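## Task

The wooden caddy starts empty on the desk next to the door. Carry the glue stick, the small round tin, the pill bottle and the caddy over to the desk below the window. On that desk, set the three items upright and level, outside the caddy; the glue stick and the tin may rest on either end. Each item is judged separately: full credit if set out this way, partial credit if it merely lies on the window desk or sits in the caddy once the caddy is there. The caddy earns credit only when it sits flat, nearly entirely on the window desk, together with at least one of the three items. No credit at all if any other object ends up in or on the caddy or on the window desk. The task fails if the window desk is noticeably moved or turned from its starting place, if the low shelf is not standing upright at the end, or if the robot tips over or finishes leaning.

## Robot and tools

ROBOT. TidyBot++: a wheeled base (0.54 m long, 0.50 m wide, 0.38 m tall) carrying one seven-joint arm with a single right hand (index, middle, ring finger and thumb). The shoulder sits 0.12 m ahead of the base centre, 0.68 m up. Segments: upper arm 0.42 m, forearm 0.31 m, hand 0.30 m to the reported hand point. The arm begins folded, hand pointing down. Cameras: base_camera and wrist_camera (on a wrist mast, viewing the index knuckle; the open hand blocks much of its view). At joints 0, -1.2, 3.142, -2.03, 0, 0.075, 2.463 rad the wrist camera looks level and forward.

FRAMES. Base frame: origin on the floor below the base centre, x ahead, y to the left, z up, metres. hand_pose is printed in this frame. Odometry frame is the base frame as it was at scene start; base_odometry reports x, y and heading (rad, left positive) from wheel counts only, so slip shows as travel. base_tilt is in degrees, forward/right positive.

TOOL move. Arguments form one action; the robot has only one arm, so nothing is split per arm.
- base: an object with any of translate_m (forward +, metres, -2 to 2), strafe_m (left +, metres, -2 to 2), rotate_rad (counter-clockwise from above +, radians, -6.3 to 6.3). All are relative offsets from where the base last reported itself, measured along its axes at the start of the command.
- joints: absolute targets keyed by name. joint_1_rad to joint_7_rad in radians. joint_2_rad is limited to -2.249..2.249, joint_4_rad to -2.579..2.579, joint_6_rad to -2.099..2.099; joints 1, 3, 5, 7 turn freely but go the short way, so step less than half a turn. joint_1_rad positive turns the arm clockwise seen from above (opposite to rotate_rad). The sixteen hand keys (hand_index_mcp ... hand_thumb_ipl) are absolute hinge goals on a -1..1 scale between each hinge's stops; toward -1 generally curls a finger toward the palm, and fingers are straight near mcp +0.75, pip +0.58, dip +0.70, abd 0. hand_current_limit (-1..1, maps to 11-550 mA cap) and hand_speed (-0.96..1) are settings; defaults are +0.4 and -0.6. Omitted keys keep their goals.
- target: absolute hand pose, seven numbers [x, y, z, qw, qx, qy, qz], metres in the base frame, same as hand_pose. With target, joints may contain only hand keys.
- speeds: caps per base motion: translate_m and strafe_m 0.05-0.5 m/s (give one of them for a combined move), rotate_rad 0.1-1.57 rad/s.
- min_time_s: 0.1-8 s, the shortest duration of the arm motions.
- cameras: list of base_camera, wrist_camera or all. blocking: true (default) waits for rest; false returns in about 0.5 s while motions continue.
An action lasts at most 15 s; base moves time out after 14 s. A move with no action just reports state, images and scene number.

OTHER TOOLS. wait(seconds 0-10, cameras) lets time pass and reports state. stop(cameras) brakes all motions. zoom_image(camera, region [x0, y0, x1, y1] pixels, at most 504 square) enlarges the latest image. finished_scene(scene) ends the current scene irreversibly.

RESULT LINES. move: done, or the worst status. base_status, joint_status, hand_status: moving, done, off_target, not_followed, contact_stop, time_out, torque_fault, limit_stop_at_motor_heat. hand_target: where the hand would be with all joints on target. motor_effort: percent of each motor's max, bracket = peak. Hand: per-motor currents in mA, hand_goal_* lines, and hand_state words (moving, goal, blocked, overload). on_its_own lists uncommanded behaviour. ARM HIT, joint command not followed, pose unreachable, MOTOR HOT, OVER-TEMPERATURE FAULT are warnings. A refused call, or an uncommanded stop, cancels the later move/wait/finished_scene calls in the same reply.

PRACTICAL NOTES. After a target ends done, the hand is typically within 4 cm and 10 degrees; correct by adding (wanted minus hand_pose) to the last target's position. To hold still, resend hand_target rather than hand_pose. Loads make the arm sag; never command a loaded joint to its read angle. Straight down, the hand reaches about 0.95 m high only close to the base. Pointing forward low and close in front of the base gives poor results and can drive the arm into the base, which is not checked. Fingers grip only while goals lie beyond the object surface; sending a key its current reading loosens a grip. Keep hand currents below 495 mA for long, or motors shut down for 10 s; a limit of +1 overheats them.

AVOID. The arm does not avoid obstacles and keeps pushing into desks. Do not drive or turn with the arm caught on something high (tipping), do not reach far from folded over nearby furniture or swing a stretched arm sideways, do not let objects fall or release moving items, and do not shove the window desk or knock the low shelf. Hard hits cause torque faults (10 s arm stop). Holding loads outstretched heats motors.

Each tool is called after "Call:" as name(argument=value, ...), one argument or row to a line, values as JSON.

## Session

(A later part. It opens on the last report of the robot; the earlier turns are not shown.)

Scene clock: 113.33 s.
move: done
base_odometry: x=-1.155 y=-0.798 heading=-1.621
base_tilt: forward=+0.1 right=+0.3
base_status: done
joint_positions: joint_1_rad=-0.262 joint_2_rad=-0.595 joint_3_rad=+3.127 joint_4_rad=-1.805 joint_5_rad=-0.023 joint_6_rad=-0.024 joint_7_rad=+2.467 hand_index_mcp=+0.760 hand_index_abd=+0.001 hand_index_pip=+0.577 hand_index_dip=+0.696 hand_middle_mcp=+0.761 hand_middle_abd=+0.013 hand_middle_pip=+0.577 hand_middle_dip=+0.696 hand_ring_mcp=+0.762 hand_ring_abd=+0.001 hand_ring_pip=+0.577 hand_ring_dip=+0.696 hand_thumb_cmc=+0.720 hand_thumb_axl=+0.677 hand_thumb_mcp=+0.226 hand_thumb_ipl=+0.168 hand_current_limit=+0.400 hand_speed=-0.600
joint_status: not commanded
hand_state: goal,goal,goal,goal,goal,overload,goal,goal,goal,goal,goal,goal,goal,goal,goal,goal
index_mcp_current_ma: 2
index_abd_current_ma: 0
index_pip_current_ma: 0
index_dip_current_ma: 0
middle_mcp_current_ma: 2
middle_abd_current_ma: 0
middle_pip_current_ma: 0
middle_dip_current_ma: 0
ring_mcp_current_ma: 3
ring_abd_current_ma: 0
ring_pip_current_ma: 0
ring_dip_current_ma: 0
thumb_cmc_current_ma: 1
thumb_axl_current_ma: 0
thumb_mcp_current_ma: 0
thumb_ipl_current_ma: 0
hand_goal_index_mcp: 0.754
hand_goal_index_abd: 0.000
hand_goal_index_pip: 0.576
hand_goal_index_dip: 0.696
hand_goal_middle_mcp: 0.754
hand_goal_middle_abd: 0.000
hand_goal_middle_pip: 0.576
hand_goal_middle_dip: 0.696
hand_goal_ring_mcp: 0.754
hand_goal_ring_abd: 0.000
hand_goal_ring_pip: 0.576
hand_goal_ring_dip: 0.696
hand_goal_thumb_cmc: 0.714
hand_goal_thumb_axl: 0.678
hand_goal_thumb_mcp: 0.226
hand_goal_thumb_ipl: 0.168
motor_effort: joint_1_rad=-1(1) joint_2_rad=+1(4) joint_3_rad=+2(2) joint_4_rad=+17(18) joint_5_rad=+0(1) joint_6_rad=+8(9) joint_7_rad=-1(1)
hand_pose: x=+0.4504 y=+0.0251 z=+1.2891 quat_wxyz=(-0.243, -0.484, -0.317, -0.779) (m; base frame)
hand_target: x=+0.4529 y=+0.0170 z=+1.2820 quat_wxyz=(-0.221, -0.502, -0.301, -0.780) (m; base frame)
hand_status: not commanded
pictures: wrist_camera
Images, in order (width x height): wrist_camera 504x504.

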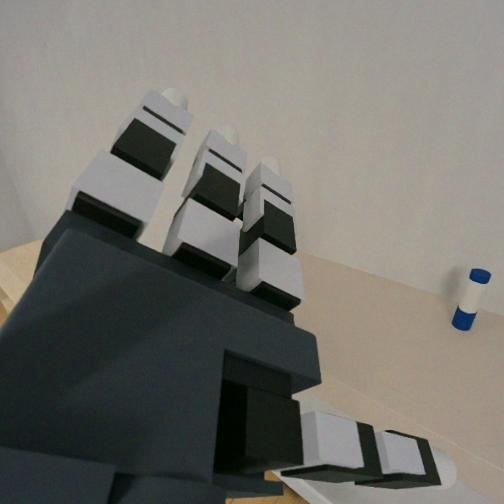

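Call:
move(
  base={"translate_m": -0.12, "strafe_m": 0.09},
  joints={"joint_1_rad": 0.02, "joint_2_rad": -0.3, "joint_4_rad": -1.6, "joint_6_rad": -0.4, "joint_7_rad": 1.57, "hand_index_mcp": -0.397, "hand_middle_mcp": -0.36, "hand_ring_mcp": -0.36, "hand_thumb_cmc": -0.55, "hand_thumb_mcp": 0.337, "hand_speed": 0},
  min_time_s=2,
)

Call:
move(
  joints={"joint_1_rad": 0.02, "joint_2_rad": 0.06, "joint_4_rad": -1.46, "joint_6_rad": 0.0, "joint_7_rad": 1.57},
  min_time_s=2,
  cameras=["wrist_camera"],
)

Scene clock: 131.00 s.
move: done
base_odometry: x=-1.059 y=-0.683 heading=-1.621
base_tilt: forward=+0.1 right=+0.3
base_status: done
joint_positions: joint_1_rad=+0.000 joint_2_rad=-0.312 joint_3_rad=+3.126 joint_4_rad=-1.617 joint_5_rad=-0.023 joint_6_rad=-0.316 joint_7_rad=+1.617 hand_index_mcp=-0.395 hand_index_abd=+0.003 hand_index_pip=+0.577 hand_index_dip=+0.696 hand_middle_mcp=-0.359 hand_middle_abd=+0.190 hand_middle_pip=+0.577 hand_middle_dip=+0.696 hand_ring_mcp=-0.359 hand_ring_abd=+0.002 hand_ring_pip=+0.577 hand_ring_dip=+0.696 hand_thumb_cmc=-0.533 hand_thumb_axl=+0.677 hand_thumb_mcp=+0.337 hand_thumb_ipl=+0.168 hand_current_limit=+0.400 hand_speed=+0.000
joint_status: all done
hand_state: goal,goal,goal,goal,goal,overload,goal,goal,goal,goal,goal,goal,goal,goal,goal,goal
index_mcp_current_ma: 0
index_abd_current_ma: 0
index_pip_current_ma: 0
index_dip_current_ma: 0
middle_mcp_current_ma: 0
middle_abd_current_ma: 0
middle_pip_current_ma: 0
middle_dip_current_ma: 0
ring_mcp_current_ma: 0
ring_abd_current_ma: 0
ring_pip_current_ma: 0
ring_dip_current_ma: 0
thumb_cmc_current_ma: 9
thumb_axl_current_ma: 0
thumb_mcp_current_ma: 0
thumb_ipl_current_ma: 0
hand_goal_index_mcp: -0.396
hand_goal_index_abd: 0.000
hand_goal_index_pip: 0.576
hand_goal_index_dip: 0.696
hand_goal_middle_mcp: -0.360
hand_goal_middle_abd: 0.000
hand_goal_middle_pip: 0.576
hand_goal_middle_dip: 0.696
hand_goal_ring_mcp: -0.360
hand_goal_ring_abd: 0.000
hand_goal_ring_pip: 0.576
hand_goal_ring_dip: 0.696
hand_goal_thumb_cmc: -0.550
hand_goal_thumb_axl: 0.678
hand_goal_thumb_mcp: 0.338
hand_goal_thumb_ipl: 0.168
motor_effort: joint_1_rad=+0(2) joint_2_rad=-8(10) joint_3_rad=+1(3) joint_4_rad=+18(19) joint_5_rad=+1(1) joint_6_rad=+8(9) joint_7_rad=+0(1)
hand_pose: x=+0.5950 y=-0.0727 z=+1.1291 quat_wxyz=(-0.002, -0.725, -0.018, -0.689) (m; base frame)
hand_target: x=+0.5936 y=-0.0808 z=+1.1035 quat_wxyz=(+0.014, -0.751, +0.011, -0.660) (m; base frame)
hand_status: not commanded
pictures: none

Scene clock: 133.60 s.
move: done
base_odometry: x=-1.059 y=-0.683 heading=-1.621
base_tilt: forward=+0.1 right=+0.3
base_status: not commanded
joint_positions: joint_1_rad=+0.000 joint_2_rad=+0.043 joint_3_rad=+3.126 joint_4_rad=-1.478 joint_5_rad=-0.023 joint_6_rad=-0.081 joint_7_rad=+1.616 hand_index_mcp=-0.395 hand_index_abd=+0.003 hand_index_pip=+0.577 hand_index_dip=+0.696 hand_middle_mcp=-0.359 hand_middle_abd=+0.190 hand_middle_pip=+0.577 hand_middle_dip=+0.696 hand_ring_mcp=-0.359 hand_ring_abd=+0.002 hand_ring_pip=+0.577 hand_ring_dip=+0.696 hand_thumb_cmc=-0.533 hand_thumb_axl=+0.677 hand_thumb_mcp=+0.337 hand_thumb_ipl=+0.168 hand_current_limit=+0.400 hand_speed=+0.000
joint_status: all done
hand_state: goal,goal,goal,goal,goal,overload,goal,goal,goal,goal,goal,goal,goal,goal,goal,goal
index_mcp_current_ma: 0
index_abd_current_ma: 0
index_pip_current_ma: 0
index_dip_current_ma: 0
middle_mcp_current_ma: 0
middle_abd_current_ma: 0
middle_pip_current_ma: 0
middle_dip_current_ma: 0
ring_mcp_current_ma: 0
ring_abd_current_ma: 0
ring_pip_current_ma: 0
ring_dip_current_ma: 0
thumb_cmc_current_ma: 9
thumb_axl_current_ma: 0
thumb_mcp_current_ma: 0
thumb_ipl_current_ma: 0
hand_goal_index_mcp: -0.396
hand_goal_index_abd: 0.000
hand_goal_index_pip: 0.576
hand_goal_index_dip: 0.696
hand_goal_middle_mcp: -0.360
hand_goal_middle_abd: 0.000
hand_goal_middle_pip: 0.576
hand_goal_middle_dip: 0.696
hand_goal_ring_mcp: -0.360
hand_goal_ring_abd: 0.000
hand_goal_ring_pip: 0.576
hand_goal_ring_dip: 0.696
hand_goal_thumb_cmc: -0.550
hand_goal_thumb_axl: 0.678
hand_goal_thumb_mcp: 0.338
hand_goal_thumb_ipl: 0.168
motor_effort: joint_1_rad=-1(2) joint_2_rad=-19(21) joint_3_rad=+0(1) joint_4_rad=+18(19) joint_5_rad=+1(1) joint_6_rad=+8(10) joint_7_rad=+0(1)
hand_pose: x=+0.7529 y=-0.0738 z=+1.0877 quat_wxyz=(-0.001, -0.718, -0.014, -0.696) (m; base frame)
hand_target: x=+0.7597 y=-0.0884 z=+1.1069 quat_wxyz=(+0.012, -0.689, +0.017, -0.725) (m; base frame)
hand_status: not commanded
pictures: wrist_camera
Images, in order (width x height): wrist_camera 504x504.

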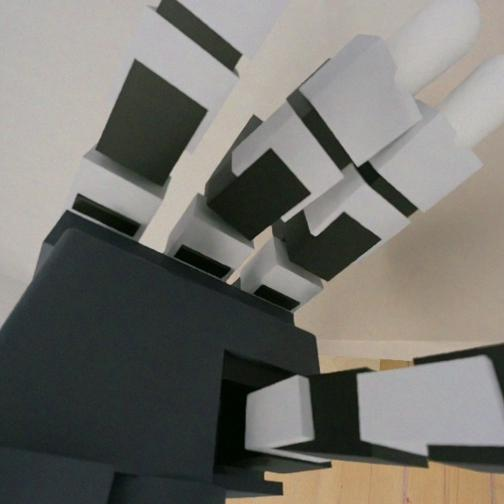

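Call:
move(
  base={"translate_m": 0.145, "strafe_m": -0.016},
  speeds={"translate_m": 0.1},
)

Call:
move(
  joints={"joint_2_rad": 0.08, "joint_6_rad": 0.01},
  min_time_s=1,
  cameras=["wrist_camera"],
)

Scene clock: 139.53 s.
move: done
base_odometry: x=-1.082 y=-0.827 heading=-1.621
base_tilt: forward=+0.1 right=+0.3
base_status: done
joint_positions: joint_1_rad=+0.000 joint_2_rad=+0.050 joint_3_rad=+3.126 joint_4_rad=-1.477 joint_5_rad=-0.023 joint_6_rad=-0.080 joint_7_rad=+1.616 hand_index_mcp=-0.395 hand_index_abd=+0.003 hand_index_pip=+0.577 hand_index_dip=+0.696 hand_middle_mcp=-0.359 hand_middle_abd=+0.190 hand_middle_pip=+0.577 hand_middle_dip=+0.696 hand_ring_mcp=-0.359 hand_ring_abd=+0.002 hand_ring_pip=+0.577 hand_ring_dip=+0.696 hand_thumb_cmc=-0.533 hand_thumb_axl=+0.677 hand_thumb_mcp=+0.337 hand_thumb_ipl=+0.168 hand_current_limit=+0.400 hand_speed=+0.000
joint_status: not commanded
hand_state: goal,goal,goal,goal,goal,overload,goal,goal,goal,goal,goal,goal,goal,goal,goal,goal
index_mcp_current_ma: 0
index_abd_current_ma: 0
index_pip_current_ma: 0
index_dip_current_ma: 0
middle_mcp_current_ma: 0
middle_abd_current_ma: 0
middle_pip_current_ma: 0
middle_dip_current_ma: 0
ring_mcp_current_ma: 0
ring_abd_current_ma: 0
ring_pip_current_ma: 0
ring_dip_current_ma: 0
thumb_cmc_current_ma: 9
thumb_axl_current_ma: 0
thumb_mcp_current_ma: 0
thumb_ipl_current_ma: 0
hand_goal_index_mcp: -0.396
hand_goal_index_abd: 0.000
hand_goal_index_pip: 0.576
hand_goal_index_dip: 0.696
hand_goal_middle_mcp: -0.360
hand_goal_middle_abd: 0.000
hand_goal_middle_pip: 0.576
hand_goal_middle_dip: 0.696
hand_goal_ring_mcp: -0.360
hand_goal_ring_abd: 0.000
hand_goal_ring_pip: 0.576
hand_goal_ring_dip: 0.696
hand_goal_thumb_cmc: -0.550
hand_goal_thumb_axl: 0.678
hand_goal_thumb_mcp: 0.338
hand_goal_thumb_ipl: 0.168
motor_effort: joint_1_rad=-1(2) joint_2_rad=-20(21) joint_3_rad=+0(1) joint_4_rad=+18(19) joint_5_rad=+1(1) joint_6_rad=+9(9) joint_7_rad=+0(1)
hand_pose: x=+0.7556 y=-0.0742 z=+1.0842 quat_wxyz=(-0.001, -0.720, -0.014, -0.694) (m; base frame)
hand_target: x=+0.7597 y=-0.0884 z=+1.1069 quat_wxyz=(+0.012, -0.689, +0.017, -0.725) (m; base frame)
hand_status: not commanded
pictures: none

Scene clock: 140.83 s.
move: done
base_odometry: x=-1.082 y=-0.827 heading=-1.621
base_tilt: forward=+0.1 right=+0.3
base_status: not commanded
joint_positions: joint_1_rad=+0.000 joint_2_rad=+0.054 joint_3_rad=+3.126 joint_4_rad=-1.477 joint_5_rad=-0.023 joint_6_rad=-0.072 joint_7_rad=+1.616 hand_index_mcp=-0.395 hand_index_abd=+0.003 hand_index_pip=+0.577 hand_index_dip=+0.696 hand_middle_mcp=-0.359 hand_middle_abd=+0.190 hand_middle_pip=+0.577 hand_middle_dip=+0.696 hand_ring_mcp=-0.359 hand_ring_abd=+0.002 hand_ring_pip=+0.577 hand_ring_dip=+0.696 hand_thumb_cmc=-0.533 hand_thumb_axl=+0.677 hand_thumb_mcp=+0.337 hand_thumb_ipl=+0.168 hand_current_limit=+0.400 hand_speed=+0.000
joint_status: all done
hand_state: goal,goal,goal,goal,goal,overload,goal,goal,goal,goal,goal,goal,goal,goal,goal,goal
index_mcp_current_ma: 0
index_abd_current_ma: 0
index_pip_current_ma: 0
index_dip_current_ma: 0
middle_mcp_current_ma: 0
middle_abd_current_ma: 0
middle_pip_current_ma: 0
middle_dip_current_ma: 0
ring_mcp_current_ma: 0
ring_abd_current_ma: 0
ring_pip_current_ma: 0
ring_dip_current_ma: 0
thumb_cmc_current_ma: 9
thumb_axl_current_ma: 0
thumb_mcp_current_ma: 0
thumb_ipl_current_ma: 0
hand_goal_index_mcp: -0.396
hand_goal_index_abd: 0.000
hand_goal_index_pip: 0.576
hand_goal_index_dip: 0.696
hand_goal_middle_mcp: -0.360
hand_goal_middle_abd: 0.000
hand_goal_middle_pip: 0.576
hand_goal_middle_dip: 0.696
hand_goal_ring_mcp: -0.360
hand_goal_ring_abd: 0.000
hand_goal_ring_pip: 0.576
hand_goal_ring_dip: 0.696
hand_goal_thumb_cmc: -0.550
hand_goal_thumb_axl: 0.678
hand_goal_thumb_mcp: 0.338
hand_goal_thumb_ipl: 0.168
motor_effort: joint_1_rad=-1(1) joint_2_rad=-18(20) joint_3_rad=+1(1) joint_4_rad=+18(18) joint_5_rad=+1(1) joint_6_rad=+8(10) joint_7_rad=+0(1)
hand_pose: x=+0.7577 y=-0.0742 z=+1.0836 quat_wxyz=(-0.001, -0.718, -0.014, -0.695) (m; base frame)
hand_target: x=+0.7682 y=-0.0887 z=+1.0970 quat_wxyz=(+0.012, -0.692, +0.018, -0.721) (m; base frame)
hand_status: not commanded
pictures: wrist_camera
Images, in order (width x height): wrist_camera 504x504.

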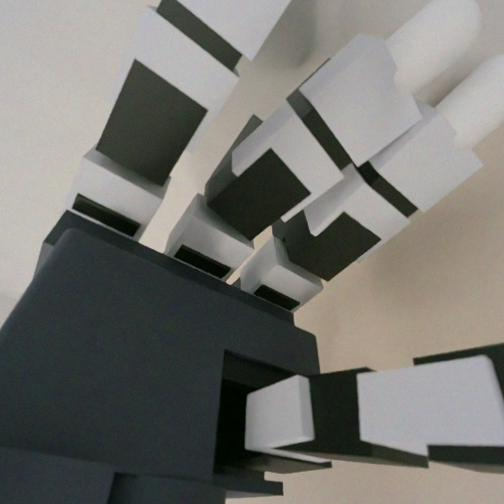

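Call:
move(
  joints={"joint_2_rad": 0.092, "joint_4_rad": -1.58, "joint_6_rad": 0.14},
  min_time_s=1.5,
)

Scene clock: 145.27 s.
move: done
base_odometry: x=-1.082 y=-0.827 heading=-1.621
base_tilt: forward=+0.1 right=+0.3
base_status: not commanded
joint_positions: joint_1_rad=+0.000 joint_2_rad=+0.066 joint_3_rad=+3.126 joint_4_rad=-1.559 joint_5_rad=-0.023 joint_6_rad=+0.057 joint_7_rad=+1.616 hand_index_mcp=-0.395 hand_index_abd=+0.003 hand_index_pip=+0.577 hand_index_dip=+0.696 hand_middle_mcp=-0.359 hand_middle_abd=+0.190 hand_middle_pip=+0.577 hand_middle_dip=+0.696 hand_ring_mcp=-0.359 hand_ring_abd=+0.002 hand_ring_pip=+0.577 hand_ring_dip=+0.696 hand_thumb_cmc=-0.533 hand_thumb_axl=+0.677 hand_thumb_mcp=+0.337 hand_thumb_ipl=+0.168 hand_current_limit=+0.400 hand_speed=+0.000
joint_status: all done
hand_state: goal,goal,goal,goal,goal,overload,goal,goal,goal,goal,goal,goal,goal,goal,goal,goal
index_mcp_current_ma: 0
index_abd_current_ma: 0
index_pip_current_ma: 0
index_dip_current_ma: 0
middle_mcp_current_ma: 0
middle_abd_current_ma: 0
middle_pip_current_ma: 0
middle_dip_current_ma: 0
ring_mcp_current_ma: 0
ring_abd_current_ma: 0
ring_pip_current_ma: 0
ring_dip_current_ma: 0
thumb_cmc_current_ma: 9
thumb_axl_current_ma: 0
thumb_mcp_current_ma: 0
thumb_ipl_current_ma: 0
hand_goal_index_mcp: -0.396
hand_goal_index_abd: 0.000
hand_goal_index_pip: 0.576
hand_goal_index_dip: 0.696
hand_goal_middle_mcp: -0.360
hand_goal_middle_abd: 0.000
hand_goal_middle_pip: 0.576
hand_goal_middle_dip: 0.696
hand_goal_ring_mcp: -0.360
hand_goal_ring_abd: 0.000
hand_goal_ring_pip: 0.576
hand_goal_ring_dip: 0.696
hand_goal_thumb_cmc: -0.550
hand_goal_thumb_axl: 0.678
hand_goal_thumb_mcp: 0.338
hand_goal_thumb_ipl: 0.168
motor_effort: joint_1_rad=-1(1) joint_2_rad=-19(21) joint_3_rad=+1(1) joint_4_rad=+18(19) joint_5_rad=+1(1) joint_6_rad=+8(10) joint_7_rad=+0(1)
hand_pose: x=+0.7633 y=-0.0751 z=+1.0643 quat_wxyz=(-0.002, -0.706, -0.012, -0.708) (m; base frame)
hand_target: x=+0.7713 y=-0.0903 z=+1.0545 quat_wxyz=(+0.010, -0.693, +0.019, -0.721) (m; base frame)
hand_status: not commanded
pictures: none

Call:
move(
  joints={"joint_2_rad": 0.095, "joint_4_rad": -1.622, "joint_6_rad": 0.184},
  min_time_s=1.2,
)

Call:
move(
  joints={"joint_2_rad": 0.098, "joint_4_rad": -1.652, "joint_6_rad": 0.217},
  min_time_s=1.2,
)

Scene clock: 148.93 s.
move: done
base_odometry: x=-1.082 y=-0.827 heading=-1.621
base_tilt: forward=+0.1 right=+0.3
base_status: not commanded
joint_positions: joint_1_rad=+0.000 joint_2_rad=+0.068 joint_3_rad=+3.126 joint_4_rad=-1.600 joint_5_rad=-0.023 joint_6_rad=+0.101 joint_7_rad=+1.616 hand_index_mcp=-0.395 hand_index_abd=+0.003 hand_index_pip=+0.577 hand_index_dip=+0.696 hand_middle_mcp=-0.359 hand_middle_abd=+0.190 hand_middle_pip=+0.577 hand_middle_dip=+0.696 hand_ring_mcp=-0.359 hand_ring_abd=+0.002 hand_ring_pip=+0.577 hand_ring_dip=+0.696 hand_thumb_cmc=-0.533 hand_thumb_axl=+0.677 hand_thumb_mcp=+0.337 hand_thumb_ipl=+0.168 hand_current_limit=+0.400 hand_speed=+0.000
joint_status: all done
hand_state: goal,goal,goal,goal,goal,overload,goal,goal,goal,goal,goal,goal,goal,goal,goal,goal
index_mcp_current_ma: 0
index_abd_current_ma: 0
index_pip_current_ma: 0
index_dip_current_ma: 0
middle_mcp_current_ma: 0
middle_abd_current_ma: 0
middle_pip_current_ma: 0
middle_dip_current_ma: 0
ring_mcp_current_ma: 0
ring_abd_current_ma: 0
ring_pip_current_ma: 0
ring_dip_current_ma: 0
thumb_cmc_current_ma: 9
thumb_axl_current_ma: 0
thumb_mcp_current_ma: 0
thumb_ipl_current_ma: 0
hand_goal_index_mcp: -0.396
hand_goal_index_abd: 0.000
hand_goal_index_pip: 0.576
hand_goal_index_dip: 0.696
hand_goal_middle_mcp: -0.360
hand_goal_middle_abd: 0.000
hand_goal_middle_pip: 0.576
hand_goal_middle_dip: 0.696
hand_goal_ring_mcp: -0.360
hand_goal_ring_abd: 0.000
hand_goal_ring_pip: 0.576
hand_goal_ring_dip: 0.696
hand_goal_thumb_cmc: -0.550
hand_goal_thumb_axl: 0.678
hand_goal_thumb_mcp: 0.338
hand_goal_thumb_ipl: 0.168
motor_effort: joint_1_rad=-1(1) joint_2_rad=-20(21) joint_3_rad=+0(1) joint_4_rad=+18(19) joint_5_rad=+1(1) joint_6_rad=+8(10) joint_7_rad=+0(1)
hand_pose: x=+0.7630 y=-0.0754 z=+1.0513 quat_wxyz=(-0.003, -0.706, -0.012, -0.709) (m; base frame)
hand_target: x=+0.7706 y=-0.0908 z=+1.0401 quat_wxyz=(+0.009, -0.693, +0.020, -0.720) (m; base frame)
hand_status: not commanded
pictures: none

Scene clock: 150.40 s.
move: done
base_odometry: x=-1.082 y=-0.827 heading=-1.621
base_tilt: forward=+0.1 right=+0.3
base_status: not commanded
joint_positions: joint_1_rad=+0.000 joint_2_rad=+0.069 joint_3_rad=+3.126 joint_4_rad=-1.621 joint_5_rad=-0.023 joint_6_rad=+0.142 joint_7_rad=+1.615 hand_index_mcp=-0.395 hand_index_abd=+0.003 hand_index_pip=+0.577 hand_index_dip=+0.696 hand_middle_mcp=-0.359 hand_middle_abd=+0.190 hand_middle_pip=+0.577 hand_middle_dip=+0.696 hand_ring_mcp=-0.359 hand_ring_abd=+0.002 hand_ring_pip=+0.577 hand_ring_dip=+0.696 hand_thumb_cmc=-0.533 hand_thumb_axl=+0.677 hand_thumb_mcp=+0.337 hand_thumb_ipl=+0.168 hand_current_limit=+0.400 hand_speed=+0.000
joint_status: all done
hand_state: goal,goal,goal,goal,goal,overload,goal,goal,goal,goal,goal,goal,goal,goal,goal,goal
index_mcp_current_ma: 0
index_abd_current_ma: 0
index_pip_current_ma: 0
index_dip_current_ma: 0
middle_mcp_current_ma: 0
middle_abd_current_ma: 0
middle_pip_current_ma: 0
middle_dip_current_ma: 0
ring_mcp_current_ma: 0
ring_abd_current_ma: 0
ring_pip_current_ma: 0
ring_dip_current_ma: 0
thumb_cmc_current_ma: 9
thumb_axl_current_ma: 0
thumb_mcp_current_ma: 0
thumb_ipl_current_ma: 0
hand_goal_index_mcp: -0.396
hand_goal_index_abd: 0.000
hand_goal_index_pip: 0.576
hand_goal_index_dip: 0.696
hand_goal_middle_mcp: -0.360
hand_goal_middle_abd: 0.000
hand_goal_middle_pip: 0.576
hand_goal_middle_dip: 0.696
hand_goal_ring_mcp: -0.360
hand_goal_ring_abd: 0.000
hand_goal_ring_pip: 0.576
hand_goal_ring_dip: 0.696
hand_goal_thumb_cmc: -0.550
hand_goal_thumb_axl: 0.678
hand_goal_thumb_mcp: 0.338
hand_goal_thumb_ipl: 0.168
motor_effort: joint_1_rad=-1(1) joint_2_rad=-18(20) joint_3_rad=+0(1) joint_4_rad=+17(19) joint_5_rad=+1(1) joint_6_rad=+7(9) joint_7_rad=+0(1)
hand_pose: x=+0.7626 y=-0.0757 z=+1.0504 quat_wxyz=(-0.003, -0.699, -0.011, -0.715) (m; base frame)
hand_target: x=+0.7701 y=-0.0912 z=+1.0297 quat_wxyz=(+0.009, -0.693, +0.020, -0.720) (m; base frame)
hand_status: not commanded
pictures: none

Call:
move(
  joints={"joint_2_rad": 0.08, "joint_4_rad": -1.585, "joint_6_rad": 0.12},
  min_time_s=1.2,
)

Scene clock: 154.67 s.
move: done
base_odometry: x=-1.082 y=-0.827 heading=-1.621
base_tilt: forward=+0.1 right=+0.3
base_status: not commanded
joint_positions: joint_1_rad=+0.000 joint_2_rad=+0.069 joint_3_rad=+3.126 joint_4_rad=-1.602 joint_5_rad=-0.023 joint_6_rad=+0.142 joint_7_rad=+1.615 hand_index_mcp=-0.395 hand_index_abd=+0.003 hand_index_pip=+0.577 hand_index_dip=+0.696 hand_middle_mcp=-0.359 hand_middle_abd=+0.190 hand_middle_pip=+0.577 hand_middle_dip=+0.696 hand_ring_mcp=-0.359 hand_ring_abd=+0.002 hand_ring_pip=+0.577 hand_ring_dip=+0.696 hand_thumb_cmc=-0.533 hand_thumb_axl=+0.677 hand_thumb_mcp=+0.337 hand_thumb_ipl=+0.168 hand_current_limit=+0.400 hand_speed=+0.000
joint_status: all done
hand_state: goal,goal,goal,goal,goal,overload,goal,goal,goal,goal,goal,goal,goal,goal,goal,goal
index_mcp_current_ma: 0
index_abd_current_ma: 0
index_pip_current_ma: 0
index_dip_current_ma: 0
middle_mcp_current_ma: 0
middle_abd_current_ma: 0
middle_pip_current_ma: 0
middle_dip_current_ma: 0
ring_mcp_current_ma: 0
ring_abd_current_ma: 0
ring_pip_current_ma: 0
ring_dip_current_ma: 0
thumb_cmc_current_ma: 9
thumb_axl_current_ma: 0
thumb_mcp_current_ma: 0
thumb_ipl_current_ma: 0
hand_goal_index_mcp: -0.396
hand_goal_index_abd: 0.000
hand_goal_index_pip: 0.576
hand_goal_index_dip: 0.696
hand_goal_middle_mcp: -0.360
hand_goal_middle_abd: 0.000
hand_goal_middle_pip: 0.576
hand_goal_middle_dip: 0.696
hand_goal_ring_mcp: -0.360
hand_goal_ring_abd: 0.000
hand_goal_ring_pip: 0.576
hand_goal_ring_dip: 0.696
hand_goal_thumb_cmc: -0.550
hand_goal_thumb_axl: 0.678
hand_goal_thumb_mcp: 0.338
hand_goal_thumb_ipl: 0.168
motor_effort: joint_1_rad=-1(1) joint_2_rad=-19(20) joint_3_rad=+0(1) joint_4_rad=+18(19) joint_5_rad=+1(1) joint_6_rad=+8(9) joint_7_rad=+0(0)
hand_pose: x=+0.7634 y=-0.0757 z=+1.0620 quat_wxyz=(-0.003, -0.692, -0.011, -0.722) (m; base frame)
hand_target: x=+0.7663 y=-0.0899 z=+1.0532 quat_wxyz=(+0.010, -0.698, +0.019, -0.716) (m; base frame)
hand_status: not commanded
pictures: none

Call:
move(
  base={"strafe_m": -0.108},
  speeds={"strafe_m": 0.08},
  joints={"hand_speed": -0.85, "hand_current_limit": 0.0},
  cameras=["wrist_camera"],
)

Scene clock: 159.07 s.
move: done
base_odometry: x=-1.190 y=-0.822 heading=-1.620
base_tilt: forward=+0.1 right=+0.3
base_status: done
joint_positions: joint_1_rad=-0.024 joint_2_rad=+0.067 joint_3_rad=+3.096 joint_4_rad=-1.602 joint_5_rad=-0.023 joint_6_rad=+0.142 joint_7_rad=+1.614 hand_index_mcp=-0.425 hand_index_abd=+0.015 hand_index_pip=+0.559 hand_index_dip=+0.688 hand_middle_mcp=-0.404 hand_middle_abd=+0.205 hand_middle_pip=+0.551 hand_middle_dip=+0.684 hand_ring_mcp=-0.403 hand_ring_abd=+0.005 hand_ring_pip=+0.555 hand_ring_dip=+0.688 hand_thumb_cmc=-0.533 hand_thumb_axl=+0.677 hand_thumb_mcp=+0.337 hand_thumb_ipl=+0.168 hand_current_limit=+0.000 hand_speed=-0.850
joint_status: all done
hand_state: blocked,goal,goal,goal,blocked,overload,blocked,goal,blocked,goal,blocked,goal,goal,goal,goal,goal
index_mcp_current_ma: -27
index_abd_current_ma: 6
index_pip_current_ma: -9
index_dip_current_ma: -2
middle_mcp_current_ma: -54
middle_abd_current_ma: 0
middle_pip_current_ma: -19
middle_dip_current_ma: -5
ring_mcp_current_ma: -53
ring_abd_current_ma: 1
ring_pip_current_ma: -13
ring_dip_current_ma: -3
thumb_cmc_current_ma: 9
thumb_axl_current_ma: 0
thumb_mcp_current_ma: 0
thumb_ipl_current_ma: 0
hand_goal_index_mcp: -0.396
hand_goal_index_abd: 0.000
hand_goal_index_pip: 0.576
hand_goal_index_dip: 0.696
hand_goal_middle_mcp: -0.360
hand_goal_middle_abd: 0.000
hand_goal_middle_pip: 0.576
hand_goal_middle_dip: 0.696
hand_goal_ring_mcp: -0.360
hand_goal_ring_abd: 0.000
hand_goal_ring_pip: 0.576
hand_goal_ring_dip: 0.696
hand_goal_thumb_cmc: -0.550
hand_goal_thumb_axl: 0.678
hand_goal_thumb_mcp: 0.338
hand_goal_thumb_ipl: 0.168
motor_effort: joint_1_rad=+7(10) joint_2_rad=-15(22) joint_3_rad=+8(11) joint_4_rad=+18(19) joint_5_rad=+0(1) joint_6_rad=+8(9) joint_7_rad=+0(0)
hand_pose: x=+0.7657 y=-0.0416 z=+1.0628 quat_wxyz=(+0.018, -0.691, -0.029, -0.722) (m; base frame)
hand_target: x=+0.7663 y=-0.0899 z=+1.0532 quat_wxyz=(+0.010, -0.698, +0.019, -0.716) (m; base frame)
hand_status: not commanded
pictures: wrist_camera
Images, in order (width x height): wrist_camera 504x504.

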